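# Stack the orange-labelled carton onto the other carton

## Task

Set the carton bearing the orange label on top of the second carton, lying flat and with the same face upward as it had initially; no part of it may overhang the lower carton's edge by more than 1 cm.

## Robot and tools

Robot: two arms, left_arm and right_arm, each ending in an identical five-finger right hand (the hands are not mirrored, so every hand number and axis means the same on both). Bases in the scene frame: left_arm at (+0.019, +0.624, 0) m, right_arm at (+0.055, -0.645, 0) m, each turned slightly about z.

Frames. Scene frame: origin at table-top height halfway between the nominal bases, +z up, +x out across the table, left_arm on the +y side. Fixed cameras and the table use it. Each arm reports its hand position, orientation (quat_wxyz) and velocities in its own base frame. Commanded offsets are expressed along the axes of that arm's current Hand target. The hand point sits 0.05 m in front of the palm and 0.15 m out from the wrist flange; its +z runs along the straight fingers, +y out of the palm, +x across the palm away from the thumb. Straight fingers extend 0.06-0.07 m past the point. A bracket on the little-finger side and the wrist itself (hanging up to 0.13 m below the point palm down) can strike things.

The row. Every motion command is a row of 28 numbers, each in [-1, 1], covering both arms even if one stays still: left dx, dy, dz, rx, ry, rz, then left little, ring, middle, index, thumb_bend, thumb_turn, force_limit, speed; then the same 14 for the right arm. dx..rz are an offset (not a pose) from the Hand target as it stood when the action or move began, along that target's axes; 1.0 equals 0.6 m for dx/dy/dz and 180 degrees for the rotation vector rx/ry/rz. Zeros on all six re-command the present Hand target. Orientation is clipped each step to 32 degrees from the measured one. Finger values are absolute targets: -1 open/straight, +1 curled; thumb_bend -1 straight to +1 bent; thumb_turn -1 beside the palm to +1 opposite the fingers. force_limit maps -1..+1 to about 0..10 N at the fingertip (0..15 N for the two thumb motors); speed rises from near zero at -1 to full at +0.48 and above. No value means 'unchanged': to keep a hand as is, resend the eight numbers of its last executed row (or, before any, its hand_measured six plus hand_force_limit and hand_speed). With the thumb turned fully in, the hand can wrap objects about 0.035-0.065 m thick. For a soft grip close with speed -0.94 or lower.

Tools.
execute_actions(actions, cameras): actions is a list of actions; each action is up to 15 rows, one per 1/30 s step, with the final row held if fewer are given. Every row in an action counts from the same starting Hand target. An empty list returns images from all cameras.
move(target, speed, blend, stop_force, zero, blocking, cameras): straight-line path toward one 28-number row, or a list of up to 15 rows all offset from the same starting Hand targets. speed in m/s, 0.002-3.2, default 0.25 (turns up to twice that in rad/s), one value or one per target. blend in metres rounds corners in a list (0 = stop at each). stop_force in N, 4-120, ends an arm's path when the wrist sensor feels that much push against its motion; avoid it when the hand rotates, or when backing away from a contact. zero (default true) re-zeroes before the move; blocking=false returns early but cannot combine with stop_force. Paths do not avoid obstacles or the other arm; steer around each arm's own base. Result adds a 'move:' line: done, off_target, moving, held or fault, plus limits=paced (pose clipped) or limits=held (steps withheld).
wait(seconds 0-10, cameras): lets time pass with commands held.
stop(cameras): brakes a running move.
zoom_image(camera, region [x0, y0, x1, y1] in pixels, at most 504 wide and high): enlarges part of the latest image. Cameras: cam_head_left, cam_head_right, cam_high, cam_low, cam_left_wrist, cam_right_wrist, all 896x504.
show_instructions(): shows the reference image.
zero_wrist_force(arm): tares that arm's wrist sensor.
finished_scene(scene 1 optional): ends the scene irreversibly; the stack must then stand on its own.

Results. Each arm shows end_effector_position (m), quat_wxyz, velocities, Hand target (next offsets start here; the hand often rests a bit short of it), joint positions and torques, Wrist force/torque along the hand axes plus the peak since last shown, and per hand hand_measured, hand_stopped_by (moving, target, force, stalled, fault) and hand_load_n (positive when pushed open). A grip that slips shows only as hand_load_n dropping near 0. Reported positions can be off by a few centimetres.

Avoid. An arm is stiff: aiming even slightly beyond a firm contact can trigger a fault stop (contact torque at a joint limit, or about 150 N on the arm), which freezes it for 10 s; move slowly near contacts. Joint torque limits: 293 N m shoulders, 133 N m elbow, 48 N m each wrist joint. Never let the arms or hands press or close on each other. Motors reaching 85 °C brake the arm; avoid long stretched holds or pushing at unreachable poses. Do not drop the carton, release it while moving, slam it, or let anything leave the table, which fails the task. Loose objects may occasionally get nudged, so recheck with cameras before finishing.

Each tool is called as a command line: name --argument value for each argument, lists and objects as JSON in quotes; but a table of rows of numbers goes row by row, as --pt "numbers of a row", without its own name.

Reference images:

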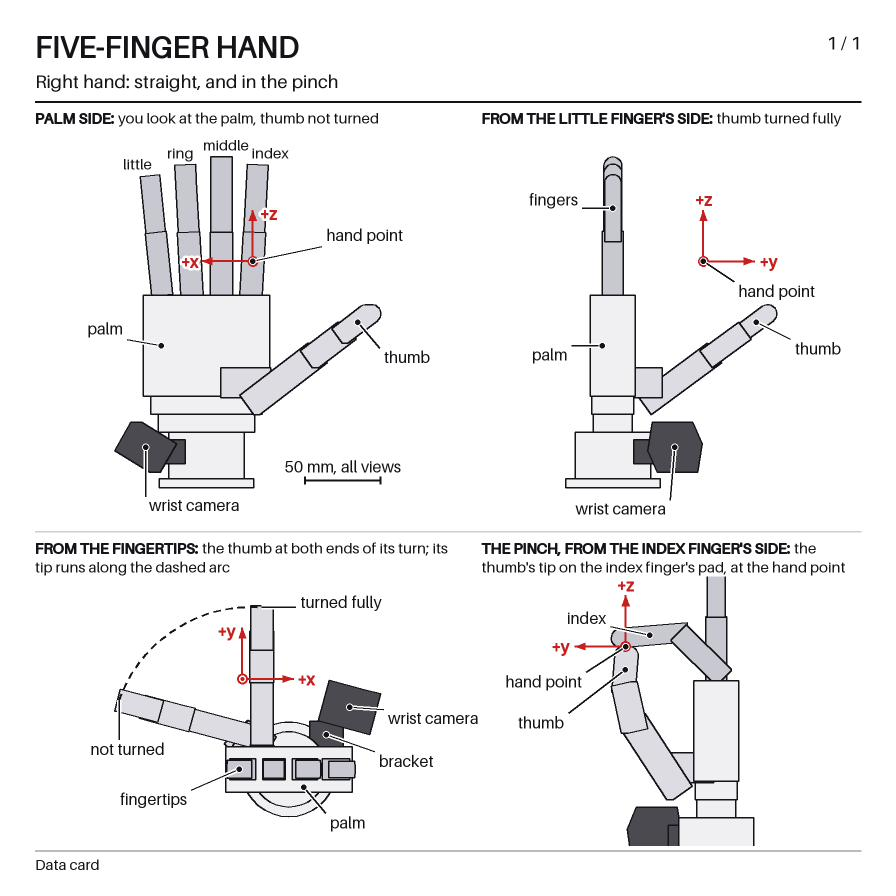

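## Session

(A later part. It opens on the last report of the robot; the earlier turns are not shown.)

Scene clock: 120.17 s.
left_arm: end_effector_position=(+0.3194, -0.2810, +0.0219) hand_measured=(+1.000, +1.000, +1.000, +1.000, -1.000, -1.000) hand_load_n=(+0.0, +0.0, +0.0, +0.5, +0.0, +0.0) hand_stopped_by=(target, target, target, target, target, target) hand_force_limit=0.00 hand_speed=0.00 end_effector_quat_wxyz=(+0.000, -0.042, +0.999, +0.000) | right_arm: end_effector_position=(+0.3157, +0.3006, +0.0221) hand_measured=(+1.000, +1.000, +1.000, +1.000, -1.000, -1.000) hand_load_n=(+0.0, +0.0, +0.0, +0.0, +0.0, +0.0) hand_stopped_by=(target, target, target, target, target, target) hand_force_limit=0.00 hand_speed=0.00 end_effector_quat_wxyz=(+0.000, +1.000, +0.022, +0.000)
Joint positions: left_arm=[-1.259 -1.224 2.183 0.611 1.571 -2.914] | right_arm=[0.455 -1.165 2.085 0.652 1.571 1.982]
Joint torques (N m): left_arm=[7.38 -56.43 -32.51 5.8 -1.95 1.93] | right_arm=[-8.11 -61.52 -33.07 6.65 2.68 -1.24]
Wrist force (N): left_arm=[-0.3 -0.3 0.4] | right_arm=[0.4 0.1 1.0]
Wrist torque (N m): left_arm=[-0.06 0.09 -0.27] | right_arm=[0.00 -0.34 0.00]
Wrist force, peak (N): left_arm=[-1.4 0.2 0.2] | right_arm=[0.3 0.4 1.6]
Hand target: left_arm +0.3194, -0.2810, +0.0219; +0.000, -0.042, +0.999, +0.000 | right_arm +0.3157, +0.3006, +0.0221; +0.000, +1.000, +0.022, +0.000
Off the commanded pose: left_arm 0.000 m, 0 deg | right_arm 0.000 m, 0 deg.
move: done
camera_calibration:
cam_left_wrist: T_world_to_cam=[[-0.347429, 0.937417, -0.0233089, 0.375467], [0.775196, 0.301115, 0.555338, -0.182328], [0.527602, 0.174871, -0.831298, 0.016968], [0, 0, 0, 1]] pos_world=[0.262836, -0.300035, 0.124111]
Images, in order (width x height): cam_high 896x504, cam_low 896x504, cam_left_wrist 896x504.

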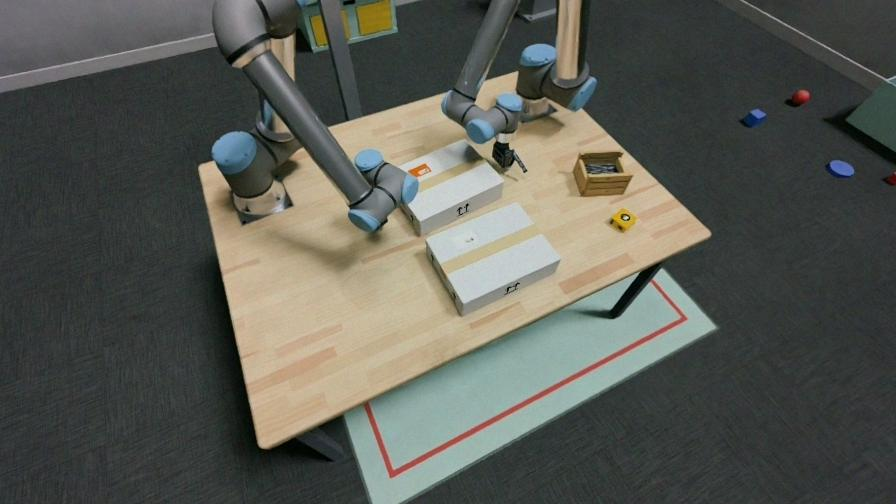

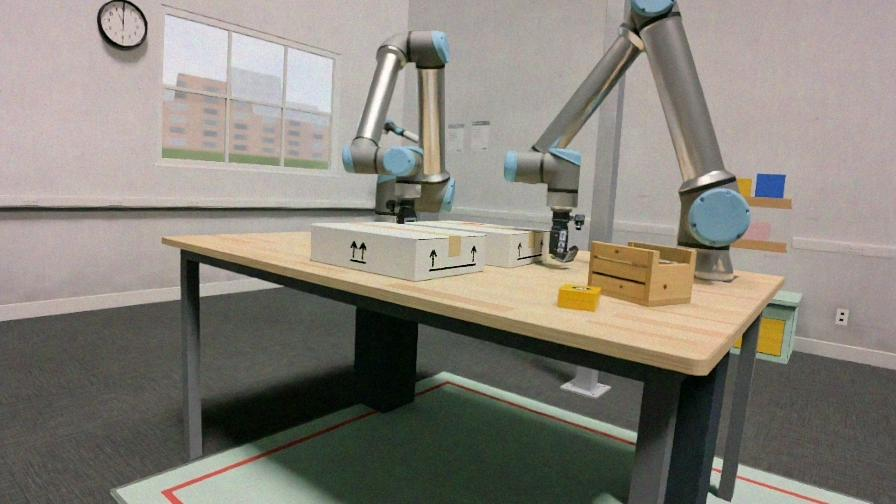

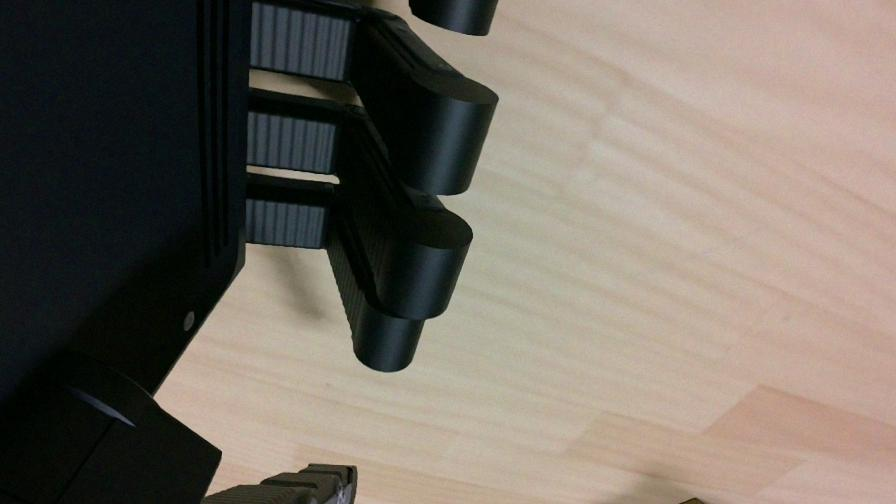

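move --target '[0,-0.110,0,0,0,0,1,1,1,1,-1,-1,0,0,0,-0.100,0,0,0,0,1,1,1,1,-1,-1,0,0]' --speed 0.1 --stop_force 8 --cameras '["cam_low", "cam_high", "cam_head_left"]'

move --target '[0,-0.05,0,0,0,0,1,1,1,1,-1,-1,0,0,0,-0.05,0,0,0,0,1,1,1,1,-1,-1,0,0]' --speed 0.01 --stop_force 5 --cameras '["all"]'

Scene clock: 126.83 s.
left_arm: end_effector_position=(+0.3250, -0.3467, +0.0219) hand_measured=(+1.000, +1.000, +1.000, +1.000, -1.000, -1.000) hand_load_n=(+0.0, +0.0, +0.0, +0.0, +0.0, +0.0) hand_stopped_by=(target, target, target, target, target, target) hand_force_limit=0.00 hand_speed=0.00 end_effector_quat_wxyz=(+0.000, -0.042, +0.999, +0.000) | right_arm: end_effector_position=(+0.3131, +0.3605, +0.0220) hand_measured=(+1.000, +1.000, +1.000, +1.000, -1.000, -1.000) hand_load_n=(+0.0, +0.0, +0.0, +0.0, +0.0, +0.0) hand_stopped_by=(target, target, target, target, target, target) hand_force_limit=0.00 hand_speed=0.00 end_effector_quat_wxyz=(+0.000, +1.000, +0.022, +0.000)
Joint positions: left_arm=[-1.29 -1.157 2.07 0.657 1.57 -2.945] | right_arm=[0.564 -1.113 1.995 0.69 1.571 2.091]
Joint torques (N m): left_arm=[11.81 -66.02 -9.1 1.71 -1.83 3.34] | right_arm=[-6.14 -68.46 -16.4 1.44 3.04 0.72]
Wrist force (N): left_arm=[-0.8 0.1 0.2] | right_arm=[0.4 0.2 0.6]
Wrist torque (N m): left_arm=[0.01 0.16 0.02] | right_arm=[0.09 -0.33 -0.09]
Wrist force, peak (N): left_arm=[-0.3 1.7 0.6] | right_arm=[0.7 1.5 1.3]
Hand target: left_arm +0.3250, -0.3467, +0.0219; +0.000, -0.042, +0.999, +0.000 | right_arm +0.3131, +0.3605, +0.0220; +0.000, +1.000, +0.022, +0.000
Off the commanded pose: left_arm 0.000 m, 0 deg | right_arm 0.000 m, 0 deg.
move: done
Images, in order (width x height): cam_head_left 896x504, cam_high 896x504, cam_low 896x504.

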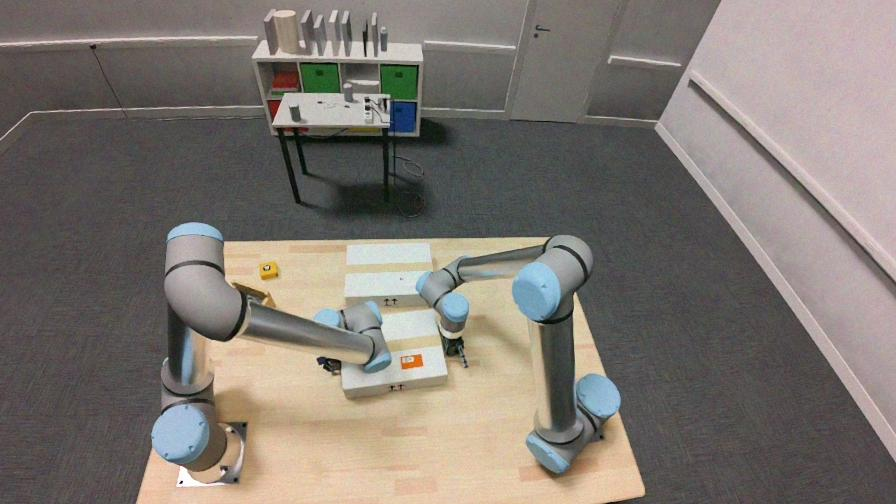

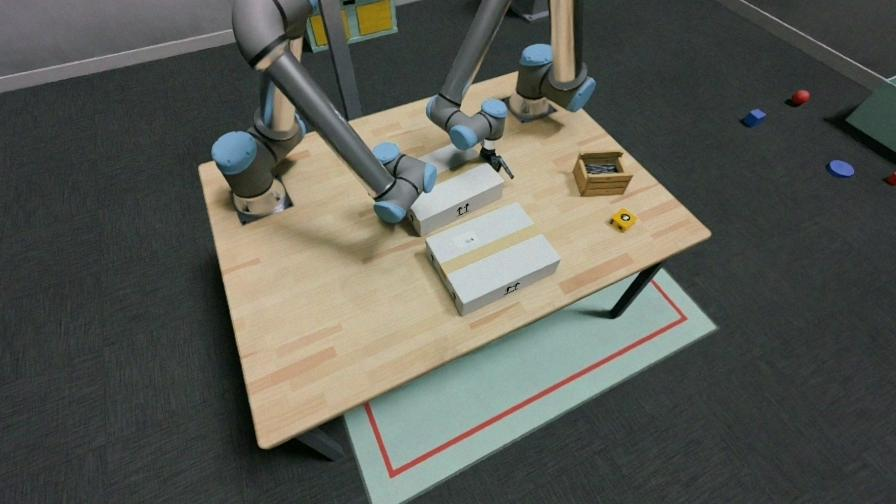

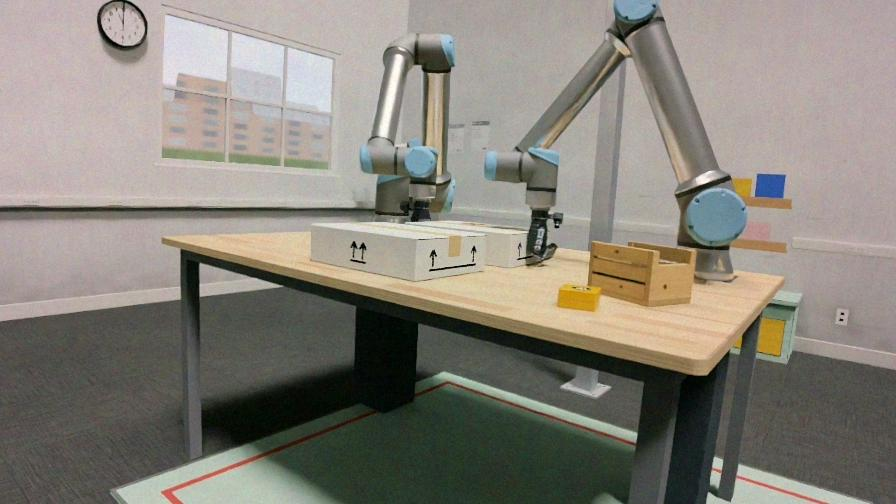

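Scene clock: 129.83 s.
left_arm: end_effector_position=(+0.3254, -0.3512, +0.0219) hand_measured=(+1.000, +1.000, +1.000, +1.000, -1.000, -1.000) hand_load_n=(+0.0, +0.5, +0.0, +0.0, +0.0, +0.0) hand_stopped_by=(target, target, target, target, target, target) hand_force_limit=0.00 hand_speed=0.00 end_effector_quat_wxyz=(+0.000, -0.042, +0.999, +0.000) | right_arm: end_effector_position=(+0.3122, +0.3806, +0.0220) hand_measured=(+1.000, +1.000, +1.000, +1.000, -1.000, -1.000) hand_load_n=(+0.0, +0.0, +0.0, +0.0, +0.0, +0.0) hand_stopped_by=(target, target, target, target, target, target) hand_force_limit=0.00 hand_speed=0.00 end_effector_quat_wxyz=(+0.000, +1.000, +0.022, +0.000)
Joint positions: left_arm=[-1.292 -1.152 2.062 0.66 1.57 -2.947] | right_arm=[0.597 -1.094 1.963 0.704 1.571 2.124]
Joint torques (N m): left_arm=[7.15 -62.91 -20.23 1.76 0.22 2.21] | right_arm=[-12.09 -70.42 -15.95 1.07 -2.16 -1.64]
Wrist force (N): left_arm=[-0.4 2.0 0.6] | right_arm=[0.2 -0.4 0.5]
Wrist torque (N m): left_arm=[0.11 0.10 0.19] | right_arm=[0.00 -0.27 -0.25]
Wrist force, peak (N): left_arm=[-0.1 9.7 -2.2] | right_arm=[1.5 10.4 -1.5]
Hand target: left_arm +0.3254, -0.3512, +0.0219; +0.000, -0.042, +0.999, +0.000 (not the last commanded pose) | right_arm +0.3122, +0.3806, +0.0220; +0.000, +1.000, +0.022, +0.000 (not the last commanded pose)
Off the commanded pose: left_arm 0.026 m, 0 deg | right_arm 0.010 m, 0 deg.
move: contact (left_arm, right_arm)
camera_calibration:
cam_left_wrist: T_world_to_cam=[[-0.347404, 0.937429, -0.0231813, 0.443306], [0.775184, 0.301012, 0.555412, -0.165807], [0.527637, 0.174983, -0.831252, 0.0261572], [0, 0, 0, 1]] pos_world=[0.268736, -0.370235, 0.124111]
cam_right_wrist: T_world_to_cam=[[0.300775, -0.953358, 0.0253425, 0.265474], [-0.803142, -0.238875, 0.545803, 0.321331], [-0.514292, -0.184518, -0.83753, 0.366772], [0, 0, 0, 1]] pos_world=[0.366855, 0.397526, 0.125071]

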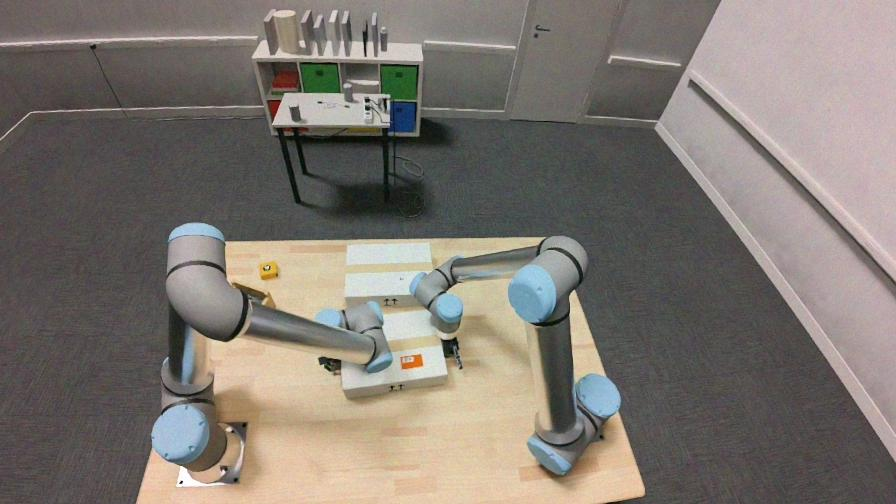

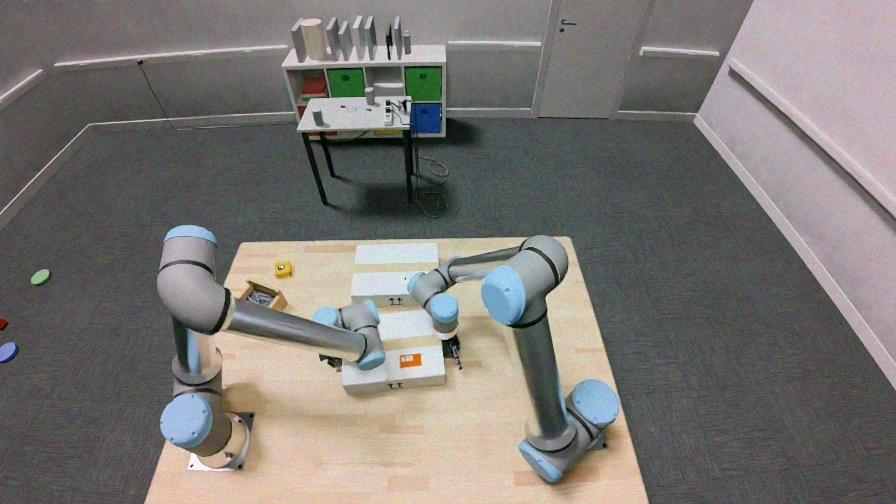

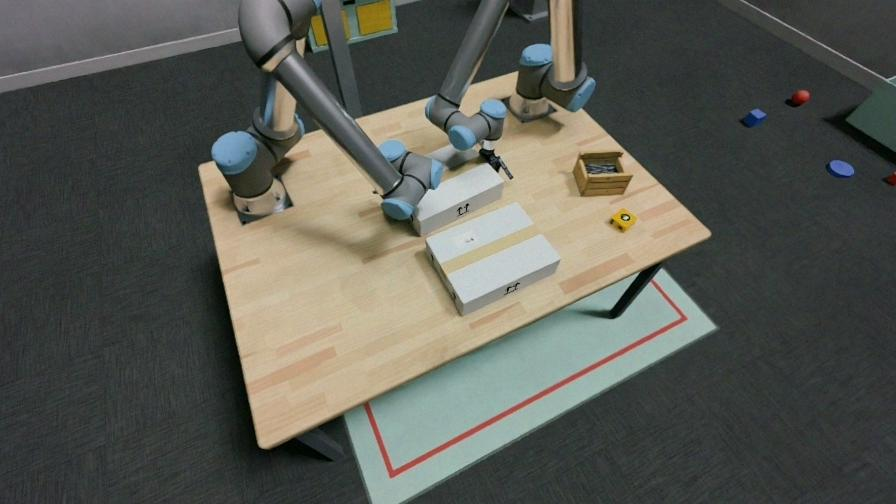

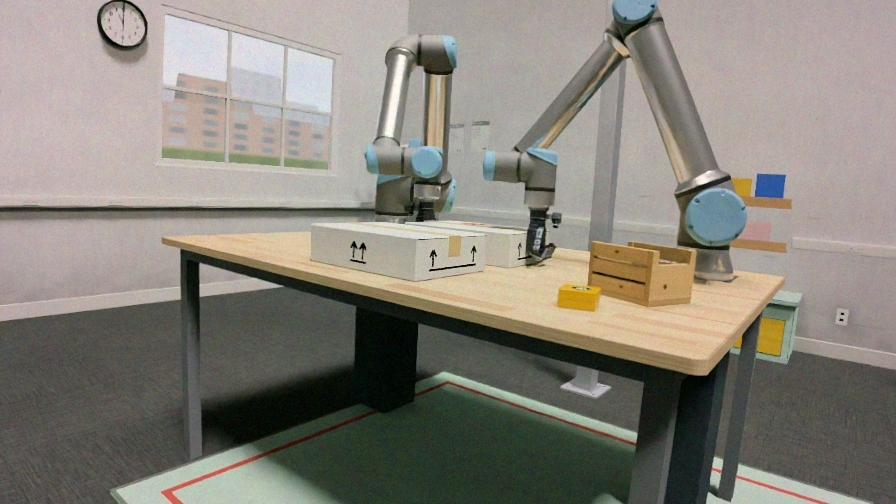

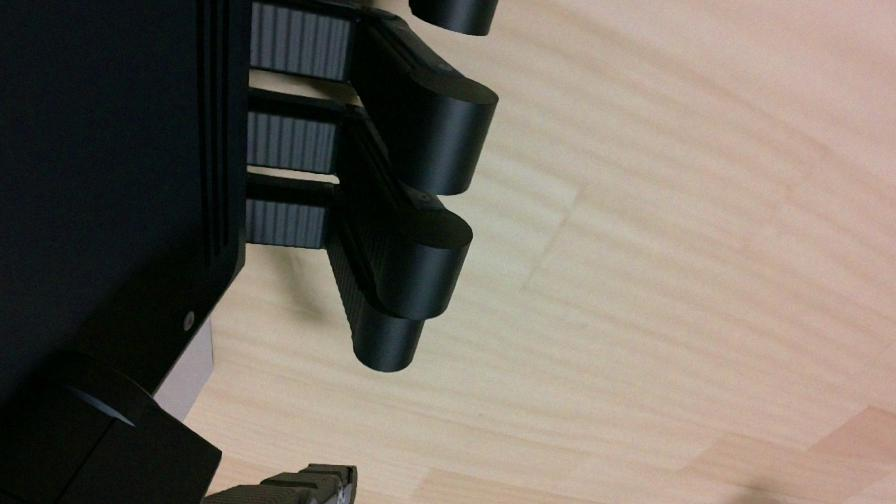

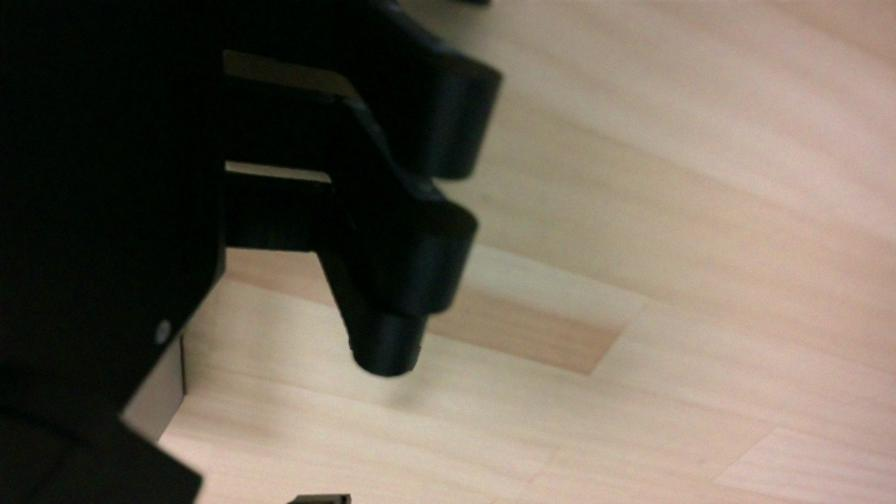

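move --target '[0,-0.03,0,0,0,0,1,1,1,1,-1,-1,0,0,0,-0.03,0,0,0,0,1,1,1,1,-1,-1,0,0]' --speed 0.006 --stop_force 20 --cameras '["cam_head_left"]'

Scene clock: 134.67 s.
left_arm: end_effector_position=(+0.3254, -0.3517, +0.0219) hand_measured=(+1.000, +1.000, +1.000, +1.000, -1.000, -1.000) hand_load_n=(+0.0, +0.0, +0.0, +0.0, +0.0, +0.0) hand_stopped_by=(target, target, target, target, target, target) hand_force_limit=0.00 hand_speed=0.00 end_effector_quat_wxyz=(+0.000, -0.042, +0.999, +0.000) | right_arm: end_effector_position=(+0.3122, +0.3811, +0.0220) hand_measured=(+1.000, +1.000, +1.000, +1.000, -1.000, -1.000) hand_load_n=(+0.0, +0.0, +0.0, +0.0, +0.0, +0.0) hand_stopped_by=(target, target, target, target, target, target) hand_force_limit=0.00 hand_speed=0.00 end_effector_quat_wxyz=(+0.000, +1.000, +0.022, +0.000)
Joint positions: left_arm=[-1.292 -1.151 2.061 0.66 1.57 -2.947] | right_arm=[0.598 -1.094 1.962 0.704 1.571 2.125]
Joint torques (N m): left_arm=[8.27 -68.23 -24.49 -3.44 0.21 2.65] | right_arm=[0.16 -68.72 -21.11 0.12 -6.84 -2.49]
Wrist force (N): left_arm=[0.4 23.4 -3.5] | right_arm=[3.7 19.1 -2.6]
Wrist torque (N m): left_arm=[1.43 0.25 1.67] | right_arm=[1.30 -0.21 1.33]
Wrist force, peak (N): left_arm=[0.3 29.9 -4.0] | right_arm=[4.5 30.8 -4.4]
Hand target: left_arm +0.3254, -0.3517, +0.0219; +0.000, -0.042, +0.999, +0.000 (not the last commanded pose) | right_arm +0.3122, +0.3811, +0.0220; +0.000, +1.000, +0.022, +0.000 (not the last commanded pose)
Off the commanded pose: left_arm 0.017 m, 0 deg | right_arm 0.018 m, 0 deg.
move: contact (left_arm, right_arm)
Images, in order (width x height): cam_head_left 896x504.

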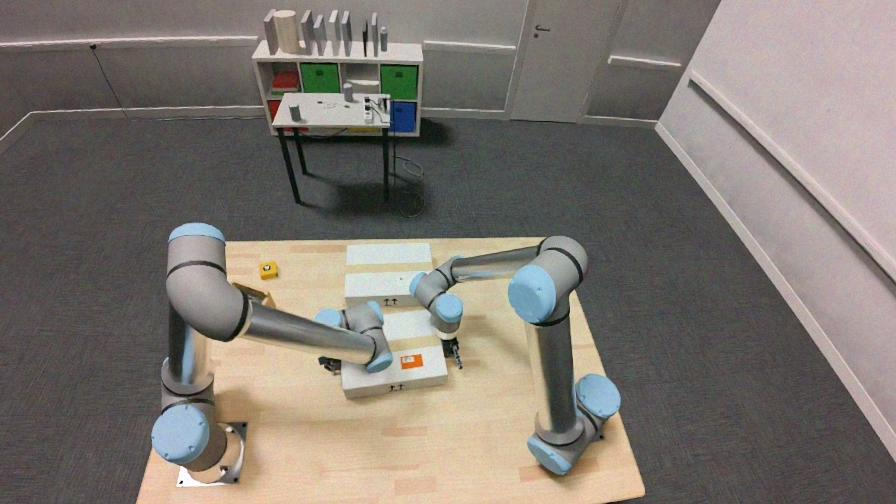

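move --target '[0,-0.0004,0,0,0,0.0022,1,1,1,1,-1,-1,0,0,0,-0.0004,0,0,0,0.0015,1,1,1,1,-1,-1,0,0]' --speed 0.01 --cameras '[]'

Scene clock: 148.53 s.
left_arm: end_effector_position=(+0.3255, -0.3520, +0.0219) hand_measured=(+1.000, +1.000, +1.000, +1.000, -1.000, -1.000) hand_load_n=(+0.0, +0.0, +0.0, +0.0, +0.0, +0.0) hand_stopped_by=(target, target, target, target, target, target) hand_force_limit=0.00 hand_speed=0.00 end_effector_quat_wxyz=(+0.000, -0.039, +0.999, +0.000) | right_arm: end_effector_position=(+0.3121, +0.3813, +0.0220) hand_measured=(+1.000, +1.000, +1.000, +1.000, -1.000, -1.000) hand_load_n=(+0.0, +0.0, +0.0, +0.0, +0.0, -0.5) hand_stopped_by=(target, target, target, target, target, target) hand_force_limit=0.00 hand_speed=0.00 end_effector_quat_wxyz=(+0.000, +1.000, +0.020, +0.000)
Joint positions: left_arm=[-1.293 -1.152 2.061 0.66 1.57 -2.941] | right_arm=[0.598 -1.094 1.962 0.704 1.571 2.13]
Joint torques (N m): left_arm=[-12.4 -64.82 -17.37 -0.49 -0.01 2.12] | right_arm=[-6.91 -50.62 -39.47 4.45 -4.17 0.98]
Wrist force (N): left_arm=[-3.6 11.3 0.0] | right_arm=[-1.3 12.4 -2.1]
Wrist torque (N m): left_arm=[0.72 0.37 -0.16] | right_arm=[1.04 0.00 0.34]
Wrist force, peak (N): left_arm=[1.0 23.5 -3.1] | right_arm=[3.8 19.7 -3.0]
Hand target: left_arm +0.3255, -0.3520, +0.0219; +0.000, -0.039, +0.999, +0.000 | right_arm +0.3121, +0.3813, +0.0220; +0.000, +1.000, +0.020, +0.000
Off the commanded pose: left_arm 0.000 m, 0 deg | right_arm 0.000 m, 0 deg.
move: done
No camera images: "cameras" was empty.

move --target '[0,-0.0012,0,0,0,0,1,1,1,1,-1,-1,0,0,0,-0.0012,0,0,0,0,1,1,1,1,-1,-1,0,0]' --speed 0.01 --cameras '[]'

Scene clock: 152.70 s.
left_arm: end_effector_position=(+0.3255, -0.3525, +0.0220) hand_measured=(+1.000, +1.000, +1.000, +1.000, -1.000, -1.000) hand_load_n=(+0.0, +0.0, +0.0, +0.0, +0.0, +0.0) hand_stopped_by=(target, target, target, target, target, target) hand_force_limit=0.00 hand_speed=0.00 end_effector_quat_wxyz=(+0.000, -0.039, +0.999, +0.000) | right_arm: end_effector_position=(+0.3121, +0.3820, +0.0220) hand_measured=(+1.000, +1.000, +1.000, +1.000, -1.000, -1.000) hand_load_n=(+0.0, +0.0, +0.0, +0.0, +0.0, +0.0) hand_stopped_by=(target, target, target, target, target, target) hand_force_limit=0.00 hand_speed=0.00 end_effector_quat_wxyz=(+0.000, +1.000, +0.019, +0.000)
Joint positions: left_arm=[-1.293 -1.151 2.06 0.661 1.57 -2.941] | right_arm=[0.599 -1.093 1.96 0.705 1.571 2.131]
Joint torques (N m): left_arm=[-24.4 -41.39 -67.39 -8.76 0.28 -3.74] | right_arm=[33.35 -51.86 -48.8 0.56 -11.1 1.33]
Wrist force (N): left_arm=[-0.8 51.2 -10.7] | right_arm=[9.4 55.9 -5.9]
Wrist torque (N m): left_arm=[3.77 0.36 1.23] | right_arm=[3.88 -0.46 2.72]
Wrist force, peak (N): left_arm=[-0.8 51.2 -10.7] | right_arm=[8.6 56.2 -5.6]
Hand target: left_arm +0.3255, -0.3527, +0.0219; +0.000, -0.039, +0.999, +0.000 | right_arm +0.3121, +0.3820, +0.0220; +0.000, +1.000, +0.020, +0.000
Off the commanded pose: left_arm 0.000 m, 0 deg | right_arm 0.000 m, 0 deg.
move: done
No camera images: "cameras" was empty.

move --target '[0,0,-0.0167,0,0,0,1,1,1,1,-1,-1,0,0,0,0,-0.0167,0,0,0,1,1,1,1,-1,-1,0,0]' --speed 0.02 --cameras '["cam_low", "cam_high"]'

zoom_image --camera "cam_low" --region '[400, 170, 620, 290]'

Scene clock: 158.13 s.
left_arm: end_effector_position=(+0.3255, -0.3527, +0.0321) hand_measured=(+1.000, +1.000, +1.000, +1.000, -1.000, -1.000) hand_load_n=(+0.0, +0.0, +0.0, +0.0, +0.0, +0.0) hand_stopped_by=(target, target, target, target, target, target) hand_force_limit=0.00 hand_speed=0.00 end_effector_quat_wxyz=(+0.000, -0.039, +0.999, +0.000) | right_arm: end_effector_position=(+0.3121, +0.3821, +0.0321) hand_measured=(+1.000, +1.000, +1.000, +1.000, -1.000, -1.000) hand_load_n=(+0.5, +0.0, -0.5, +0.0, +0.0, +0.0) hand_stopped_by=(target, target, target, target, target, target) hand_force_limit=0.00 hand_speed=0.00 end_effector_quat_wxyz=(+0.000, +1.000, +0.020, +0.000)
Joint positions: left_arm=[-1.293 -1.166 2.056 0.679 1.57 -2.941] | right_arm=[0.599 -1.107 1.957 0.722 1.571 2.131]
Joint torques (N m): left_arm=[-19.14 -54.74 -75.35 -9.84 2.36 -4.08] | right_arm=[23.65 -60.79 -56.07 -2.77 -8.68 -0.81]
Wrist force (N): left_arm=[1.7 59.8 15.7] | right_arm=[2.4 59.0 14.5]
Wrist torque (N m): left_arm=[1.97 -0.41 1.92] | right_arm=[2.48 -0.72 2.48]
Wrist force, peak (N): left_arm=[0.2 62.1 -12.4] | right_arm=[10.2 62.2 -5.8]
Hand target: left_arm +0.3255, -0.3527, +0.0320; +0.000, -0.039, +0.999, +0.000 | right_arm +0.3121, +0.3821, +0.0320; +0.000, +1.000, +0.020, +0.000
Off the commanded pose: left_arm 0.000 m, 0 deg | right_arm 0.000 m, 0 deg.
move: done
Images, in order (width x height): cam_high 896x504, cam_low 896x504.

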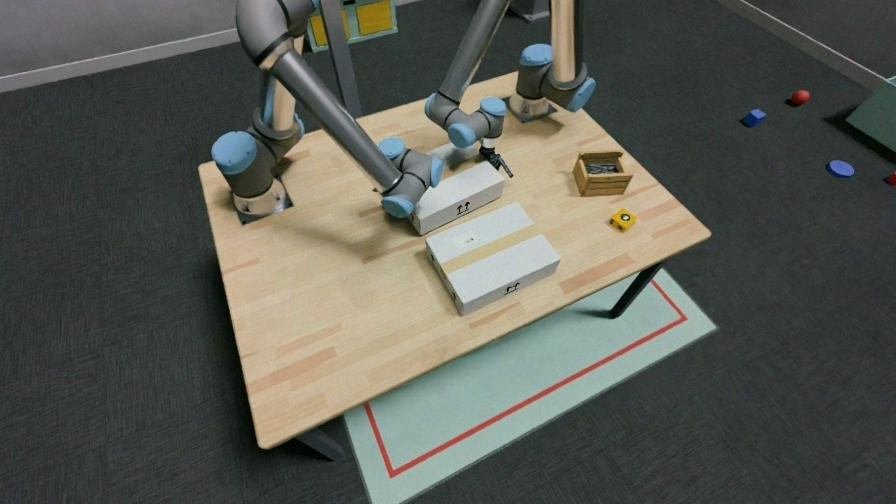

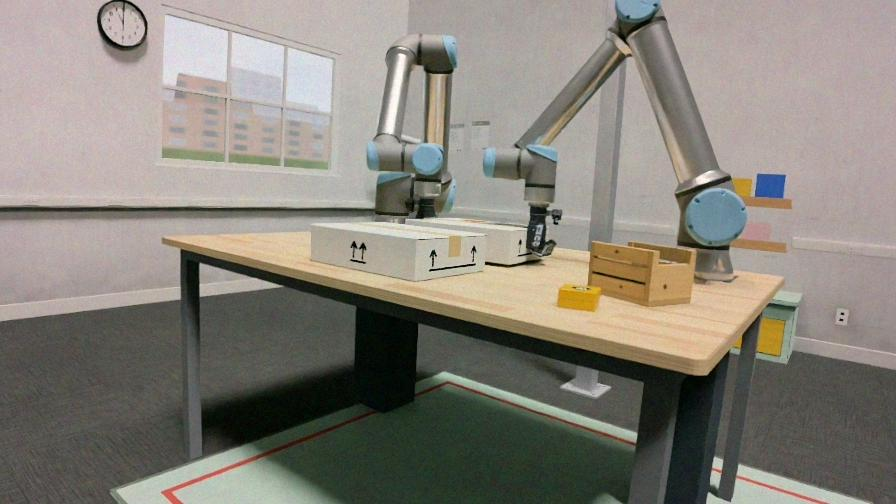

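Scaled by 2.291 from the camera's 896x504 image, which has a finer 1280x720 frame.

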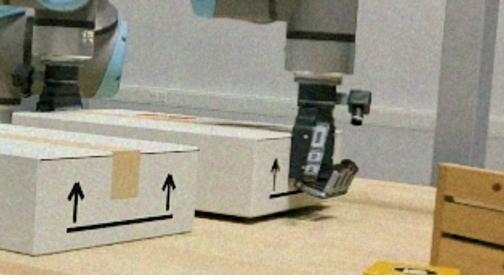

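move --target '[0,0,-0.05,0,0,0,1,1,1,1,-1,-1,0,0,0,0,-0.05,0,0,0,1,1,1,1,-1,-1,0,0]' --speed 0.04 --cameras '["cam_low", "cam_high", "cam_head_left"]'

zoom_image --camera "cam_low" --region '[400, 170, 620, 290]'

Scene clock: 162.83 s.
left_arm: end_effector_position=(+0.3255, -0.3527, +0.0622) hand_measured=(+1.000, +1.000, +1.000, +1.000, -1.000, -1.000) hand_load_n=(+0.0, +0.5, +0.0, +0.0, +0.0, +0.0) hand_stopped_by=(target, target, target, target, target, target) hand_force_limit=0.00 hand_speed=0.00 end_effector_quat_wxyz=(+0.000, -0.039, +0.999, +0.000) | right_arm: end_effector_position=(+0.3122, +0.3821, +0.0622) hand_measured=(+1.000, +1.000, +1.000, +1.000, -1.000, -1.000) hand_load_n=(+0.0, +0.0, +0.0, +0.0, +0.0, +0.0) hand_stopped_by=(target, target, target, target, target, target) hand_force_limit=0.00 hand_speed=0.00 end_effector_quat_wxyz=(+0.000, +1.000, +0.020, +0.000)
Joint positions: left_arm=[-1.293 -1.208 2.043 0.734 1.57 -2.941] | right_arm=[0.599 -1.145 1.944 0.773 1.571 2.131]
Joint torques (N m): left_arm=[-11.07 -43.6 -61.81 -11.48 2.27 -3.04] | right_arm=[15.39 -43.07 -46.54 -4.95 -12.39 0.31]
Wrist force (N): left_arm=[0.8 51.4 -0.2] | right_arm=[-2.3 50.1 -0.7]
Wrist torque (N m): left_arm=[1.28 0.04 1.31] | right_arm=[1.42 -0.08 1.27]
Wrist force, peak (N): left_arm=[2.0 62.9 15.9] | right_arm=[2.3 62.6 14.6]
Hand target: left_arm +0.3255, -0.3527, +0.0620; +0.000, -0.039, +0.999, +0.000 | right_arm +0.3122, +0.3821, +0.0620; +0.000, +1.000, +0.020, +0.000
Off the commanded pose: left_arm 0.000 m, 0 deg | right_arm 0.000 m, 0 deg.
move: done
Images, in order (width x height): cam_head_left 896x504, cam_high 896x504, cam_low 896x504.

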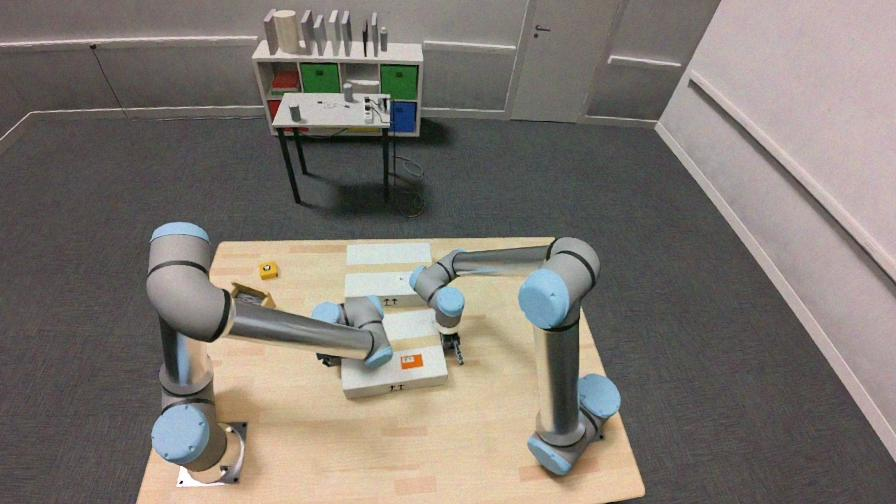

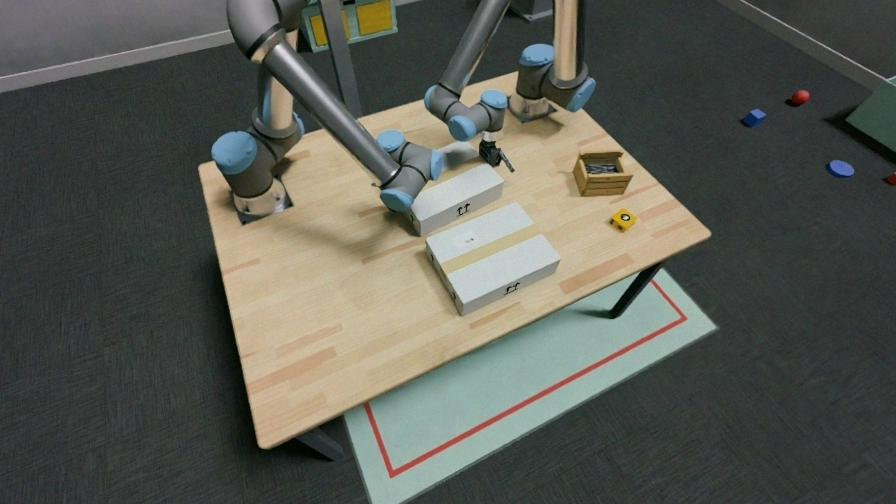

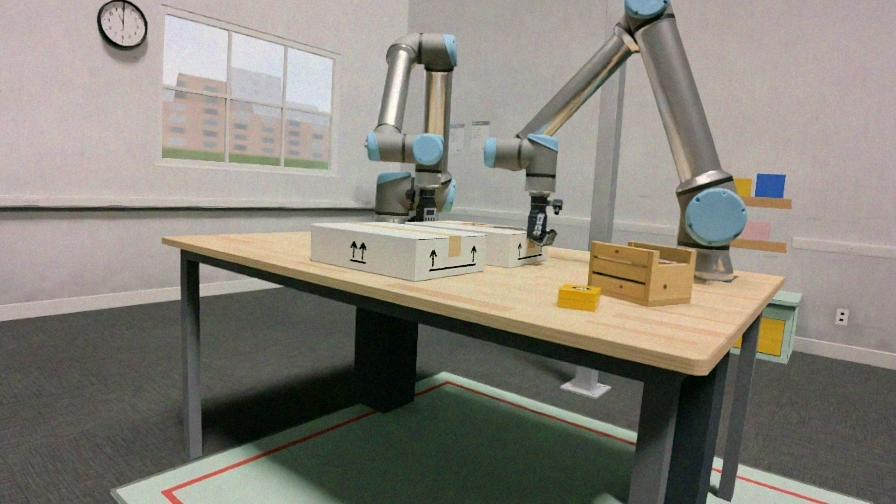

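Scaled by 2.291 from the camera's 896x504 image, which has a finer 1280x720 frame.

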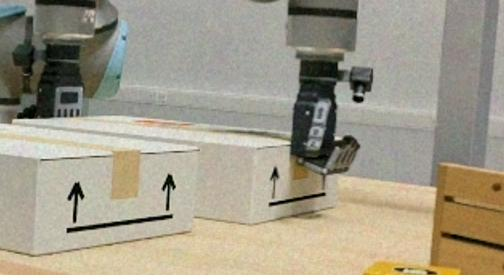

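move --pt "0 0.01 0 0 0 0 1 1 1 1 -1 -1 0 0 0 0.01 0 0 0 0 1 1 1 1 -1 -1 0 0" --pt "0 0.01 0.075 0.0022 0 0 1 1 1 1 -1 -1 0 0 0 0.01 0.075 0.0022 0 0 1 1 1 1 -1 -1 0 0" --speed 0.04 --cameras '["cam_low", "cam_high", "cam_head_left"]'

zoom_image --camera "cam_low" --region '[400, 170, 620, 290]'

zoom_image --camera "cam_high" --region '[370, 120, 580, 330]'

Scene clock: 182.83 s.
left_arm: end_effector_position=(+0.3250, -0.3466, +0.0168) hand_measured=(+1.000, +1.000, +1.000, +1.000, -1.000, -1.000) hand_load_n=(+0.0, +0.0, +0.0, +0.0, +0.0, +0.0) hand_stopped_by=(target, target, target, target, target, target) hand_force_limit=0.00 hand_speed=0.00 end_effector_quat_wxyz=(+0.000, -0.039, +0.999, -0.004) end_effector_velocity=(-0.001, +0.001, +0.002) end_effector_angular_velocity=(+0.002, +0.004, +0.001) | right_arm: end_effector_position=(+0.3123, +0.3760, +0.0169) hand_measured=(+1.000, +1.000, +1.000, +1.000, -1.000, -1.000) hand_load_n=(+0.0, +0.0, +0.0, +0.0, +0.0, +0.0) hand_stopped_by=(target, target, target, target, target, target) hand_force_limit=0.00 hand_speed=0.00 end_effector_quat_wxyz=(-0.003, +1.000, +0.020, -0.001) end_effector_velocity=(+0.000, -0.001, +0.002) end_effector_angular_velocity=(-0.002, +0.001, -0.001)
Joint positions: left_arm=[-1.29 -1.153 2.075 0.641 1.572 -2.938] | right_arm=[0.586 -1.095 1.975 0.688 1.565 2.118]
Joint velocities: left_arm=[0.001 -0.003 0.001 0.005 0.003 0] | right_arm=[-0.001 -0.003 0 0.005 0.001 0]
Joint torques (N m): left_arm=[12.92 -64.42 -19.99 5.69 1.19 3.45] | right_arm=[-6.94 -67.36 -28.26 5.66 -1.58 -1.33]
Wrist force (N): left_arm=[-0.6 0.0 0.0] | right_arm=[-1.3 -1.0 0.6]
Wrist torque (N m): left_arm=[0.01 0.15 -0.26] | right_arm=[-0.07 -0.05 -0.16]
Wrist force, peak (N): left_arm=[3.2 56.9 -18.3] | right_arm=[-2.2 52.0 -16.8]
Hand target: left_arm +0.3251, -0.3467, +0.0170; +0.000, -0.039, +0.999, -0.004 | right_arm +0.3123, +0.3760, +0.0170; -0.003, +1.000, +0.020, -0.001
Off the commanded pose: left_arm 0.000 m, 0 deg | right_arm 0.000 m, 0 deg.
move: done
Images, in order (width x height): cam_head_left 896x504, cam_high 896x504, cam_low 896x504.

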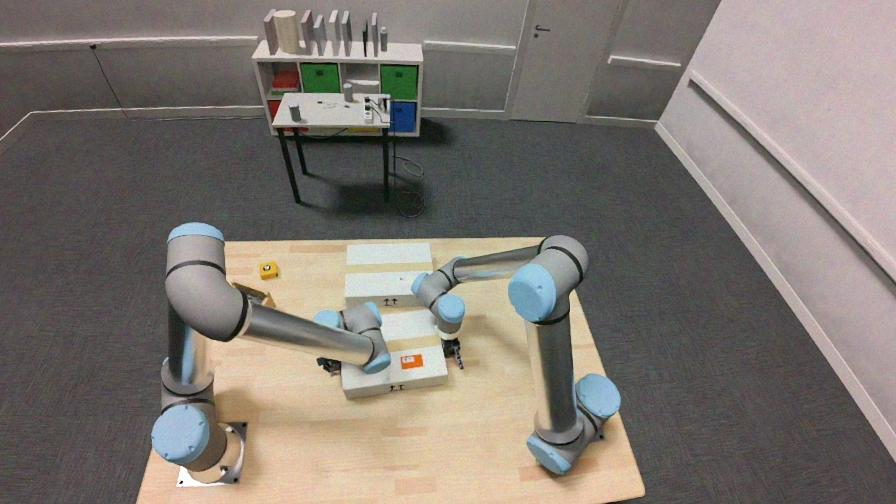

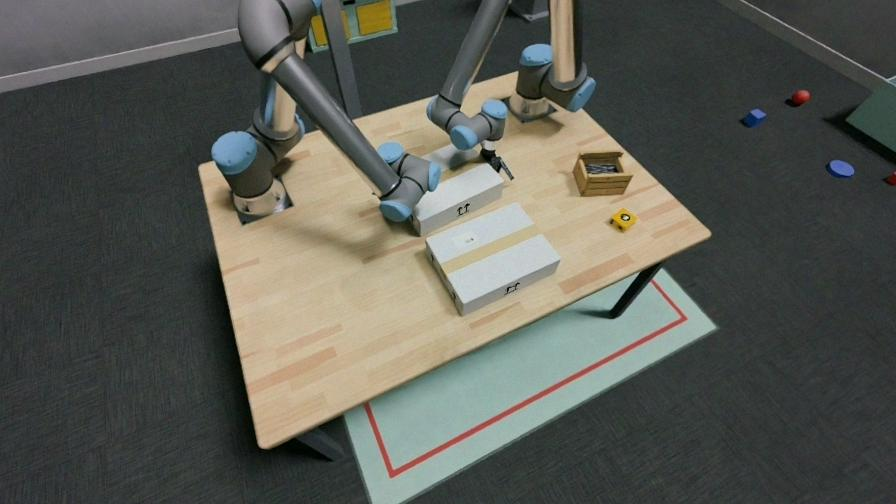

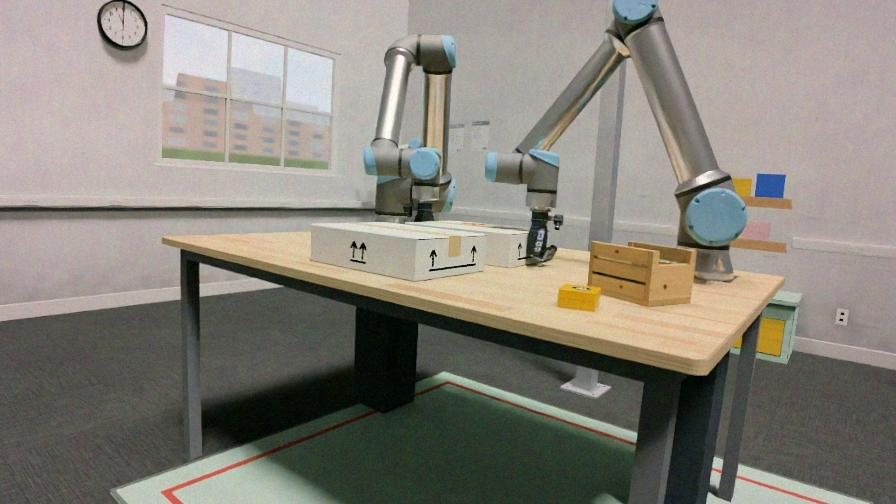

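Scaled by 2.291 from the camera's 896x504 image, which has a finer 1280x720 frame.

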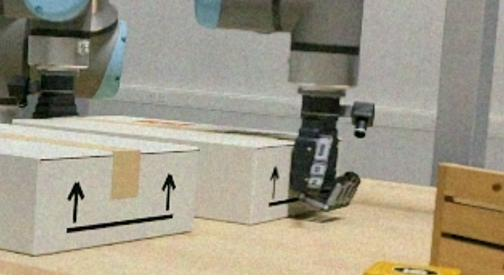

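Scaled by 2.400 from the camera's 896x504 image, which has a finer 1280x720 frame.

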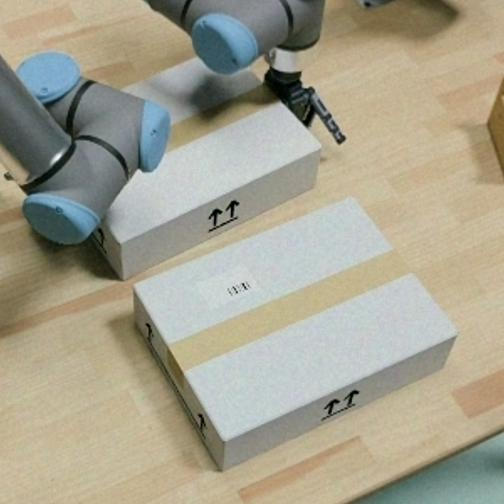

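move --target '[0,-0.009,0,0,0,0,1,1,1,1,-1,-1,0,0,0,-0.009,0,0,0,0,1,1,1,1,-1,-1,0,0]' --speed 0.01 --cameras '[]'

Scene clock: 186.70 s.
left_arm: end_effector_position=(+0.3255, -0.3522, +0.0170) hand_measured=(+1.000, +1.000, +1.000, +1.000, -1.000, -1.000) hand_load_n=(+0.0, +0.0, +0.0, +0.0, +0.0, +0.0) hand_stopped_by=(target, target, target, target, target, target) hand_force_limit=0.00 hand_speed=0.00 end_effector_quat_wxyz=(+0.000, -0.039, +0.999, -0.004) | right_arm: end_effector_position=(+0.3121, +0.3815, +0.0171) hand_measured=(+1.000, +1.000, +1.000, +1.000, -1.000, -1.000) hand_load_n=(+0.0, +0.0, +0.0, +0.0, +0.0, +0.0) hand_stopped_by=(target, target, target, target, target, target) hand_force_limit=0.00 hand_speed=0.00 end_effector_quat_wxyz=(-0.003, +1.000, +0.020, -0.001)
Joint positions: left_arm=[-1.292 -1.148 2.066 0.646 1.572 -2.94] | right_arm=[0.595 -1.09 1.966 0.692 1.565 2.127]
Joint torques (N m): left_arm=[-4.58 -53.99 -27.42 4.02 -1.05 -3.36] | right_arm=[-4.3 -60.1 -27.13 4.75 1.51 0.2]
Wrist force (N): left_arm=[-1.1 3.0 -0.4] | right_arm=[-0.8 3.6 -0.4]
Wrist torque (N m): left_arm=[0.13 0.14 0.02] | right_arm=[0.09 0.00 -0.08]
Wrist force, peak (N): left_arm=[-1.1 3.0 -0.4] | right_arm=[-0.8 3.8 -0.7]
Hand target: left_arm +0.3255, -0.3521, +0.0170; +0.000, -0.039, +0.999, -0.004 | right_arm +0.3121, +0.3814, +0.0170; -0.003, +1.000, +0.020, -0.001
Off the commanded pose: left_arm 0.000 m, 0 deg | right_arm 0.000 m, 0 deg.
move: done
No camera images: "cameras" was empty.

move --target '[0,-0.0015,0,0,0,0,1,1,1,1,-1,-1,0,0,0,-0.0015,0,0,0,0,1,1,1,1,-1,-1,0,0]' --speed 0.01 --cameras '[]'

Scene clock: 188.87 s.
left_arm: end_effector_position=(+0.3255, -0.3528, +0.0170) hand_measured=(+1.000, +1.000, +1.000, +1.000, -1.000, -1.000) hand_load_n=(+0.0, +0.0, +0.0, +0.0, +0.0, +0.0) hand_stopped_by=(target, target, target, target, target, target) hand_force_limit=0.00 hand_speed=0.00 end_effector_quat_wxyz=(+0.000, -0.039, +0.999, -0.004) | right_arm: end_effector_position=(+0.3121, +0.3823, +0.0171) hand_measured=(+1.000, +1.000, +1.000, +1.000, -1.000, -1.000) hand_load_n=(+0.0, +0.0, +0.0, +0.0, +0.0, +0.0) hand_stopped_by=(target, target, target, target, target, target) hand_force_limit=0.00 hand_speed=0.00 end_effector_quat_wxyz=(-0.003, +1.000, +0.019, -0.001)
Joint positions: left_arm=[-1.292 -1.147 2.064 0.646 1.572 -2.941] | right_arm=[0.597 -1.089 1.964 0.693 1.565 2.128]
Joint torques (N m): left_arm=[-24.07 -43.76 -63.26 -7.48 0.48 -3.6] | right_arm=[30.05 -49.14 -48.13 0.04 -9.36 1.38]
Wrist force (N): left_arm=[-1.6 42.8 -9.1] | right_arm=[4.3 48.9 -7.6]
Wrist torque (N m): left_arm=[1.99 0.32 1.03] | right_arm=[2.38 0.29 2.03]
Wrist force, peak (N): left_arm=[-1.6 42.8 -9.1] | right_arm=[4.3 48.9 -7.6]
Hand target: left_arm +0.3256, -0.3530, +0.0170; +0.000, -0.039, +0.999, -0.004 | right_arm +0.3121, +0.3823, +0.0171; -0.003, +1.000, +0.020, -0.001
Off the commanded pose: left_arm 0.000 m, 0 deg | right_arm 0.000 m, 0 deg.
move: done
No camera images: "cameras" was empty.

move --target '[0,-0.0015,0,-0.0005,0,0,1,1,1,1,-1,-1,0,0,0,-0.0014,0,-0.0005,0,0,1,1,1,1,-1,-1,0,0]' --speed 0.01 --cameras '[]'

Scene clock: 192.20 s.
left_arm: end_effector_position=(+0.3256, -0.3537, +0.0170) hand_measured=(+1.000, +1.000, +1.000, +1.000, -1.000, -1.000) hand_load_n=(+0.0, +0.0, +0.0, +0.5, +0.0, +0.0) hand_stopped_by=(target, target, target, target, target, target) hand_force_limit=0.00 hand_speed=0.00 end_effector_quat_wxyz=(+0.000, -0.039, +0.999, -0.003) | right_arm: end_effector_position=(+0.3121, +0.3831, +0.0171) hand_measured=(+1.000, +1.000, +1.000, +1.000, -1.000, -1.000) hand_load_n=(+0.0, +0.0, +0.5, +0.0, +0.0, +0.0) hand_stopped_by=(target, target, target, target, target, target) hand_force_limit=0.00 hand_speed=0.00 end_effector_quat_wxyz=(-0.002, +1.000, +0.019, -0.001)
Joint positions: left_arm=[-1.293 -1.145 2.062 0.648 1.572 -2.941] | right_arm=[0.599 -1.088 1.962 0.695 1.567 2.13]
Joint torques (N m): left_arm=[-44.8 -42.89 -108.23 -26.12 3.31 -3.78] | right_arm=[61.67 -42.58 -65.39 -9.72 -25.96 1.14]
Wrist force (N): left_arm=[-0.5 117.1 -33.4] | right_arm=[15.4 124.9 -29.2]
Wrist torque (N m): left_arm=[8.13 1.07 3.39] | right_arm=[8.75 0.07 5.08]
Wrist force, peak (N): left_arm=[-0.5 117.1 -33.4] | right_arm=[15.4 124.9 -29.2]
Hand target: left_arm +0.3256, -0.3539, +0.0170; +0.000, -0.039, +0.999, -0.003 | right_arm +0.3121, +0.3832, +0.0171; -0.002, +1.000, +0.020, -0.001
Off the commanded pose: left_arm 0.000 m, 0 deg | right_arm 0.000 m, 0 deg.
move: done
No camera images: "cameras" was empty.

move --target '[0,0.0006,-0.0006,0,0,0,1,1,1,1,-1,-1,0,0,0,0.0006,-0.0006,0,0,0,1,1,1,1,-1,-1,0,0]' --speed 0.01 --cameras '[]'

Scene clock: 194.77 s.
left_arm: end_effector_position=(+0.3256, -0.3536, +0.0173) hand_measured=(+1.000, +1.000, +1.000, +1.000, -1.000, -1.000) hand_load_n=(+0.0, +0.0, +0.0, +0.0, +0.0, +0.0) hand_stopped_by=(target, target, target, target, target, target) hand_force_limit=0.00 hand_speed=0.00 end_effector_quat_wxyz=(+0.000, -0.039, +0.999, -0.003) | right_arm: end_effector_position=(+0.3120, +0.3829, +0.0174) hand_measured=(+1.000, +1.000, +1.000, +1.000, -1.000, -1.000) hand_load_n=(+0.0, +0.0, +0.0, +0.0, +0.0, +0.0) hand_stopped_by=(target, target, target, target, target, target) hand_force_limit=0.00 hand_speed=0.00 end_effector_quat_wxyz=(-0.002, +1.000, +0.020, -0.001)
Joint positions: left_arm=[-1.293 -1.146 2.062 0.648 1.572 -2.941] | right_arm=[0.598 -1.088 1.963 0.695 1.566 2.13]
Joint torques (N m): left_arm=[-20.08 -85.77 -87.83 -16.94 5.8 2.53] | right_arm=[25.75 -77.45 -57.04 -4.13 -21.1 -2.65]
Wrist force (N): left_arm=[2.6 103.6 17.4] | right_arm=[2.4 102.8 8.4]
Wrist torque (N m): left_arm=[3.01 -0.56 3.61] | right_arm=[4.65 -0.18 3.95]
Wrist force, peak (N): left_arm=[-1.9 130.2 -27.6] | right_arm=[17.5 131.4 -29.8]
Hand target: left_arm +0.3256, -0.3535, +0.0174; +0.000, -0.039, +0.999, -0.003 | right_arm +0.3121, +0.3828, +0.0174; -0.002, +1.000, +0.020, -0.001
Off the commanded pose: left_arm 0.000 m, 0 deg | right_arm 0.000 m, 0 deg.
move: done
No camera images: "cameras" was empty.


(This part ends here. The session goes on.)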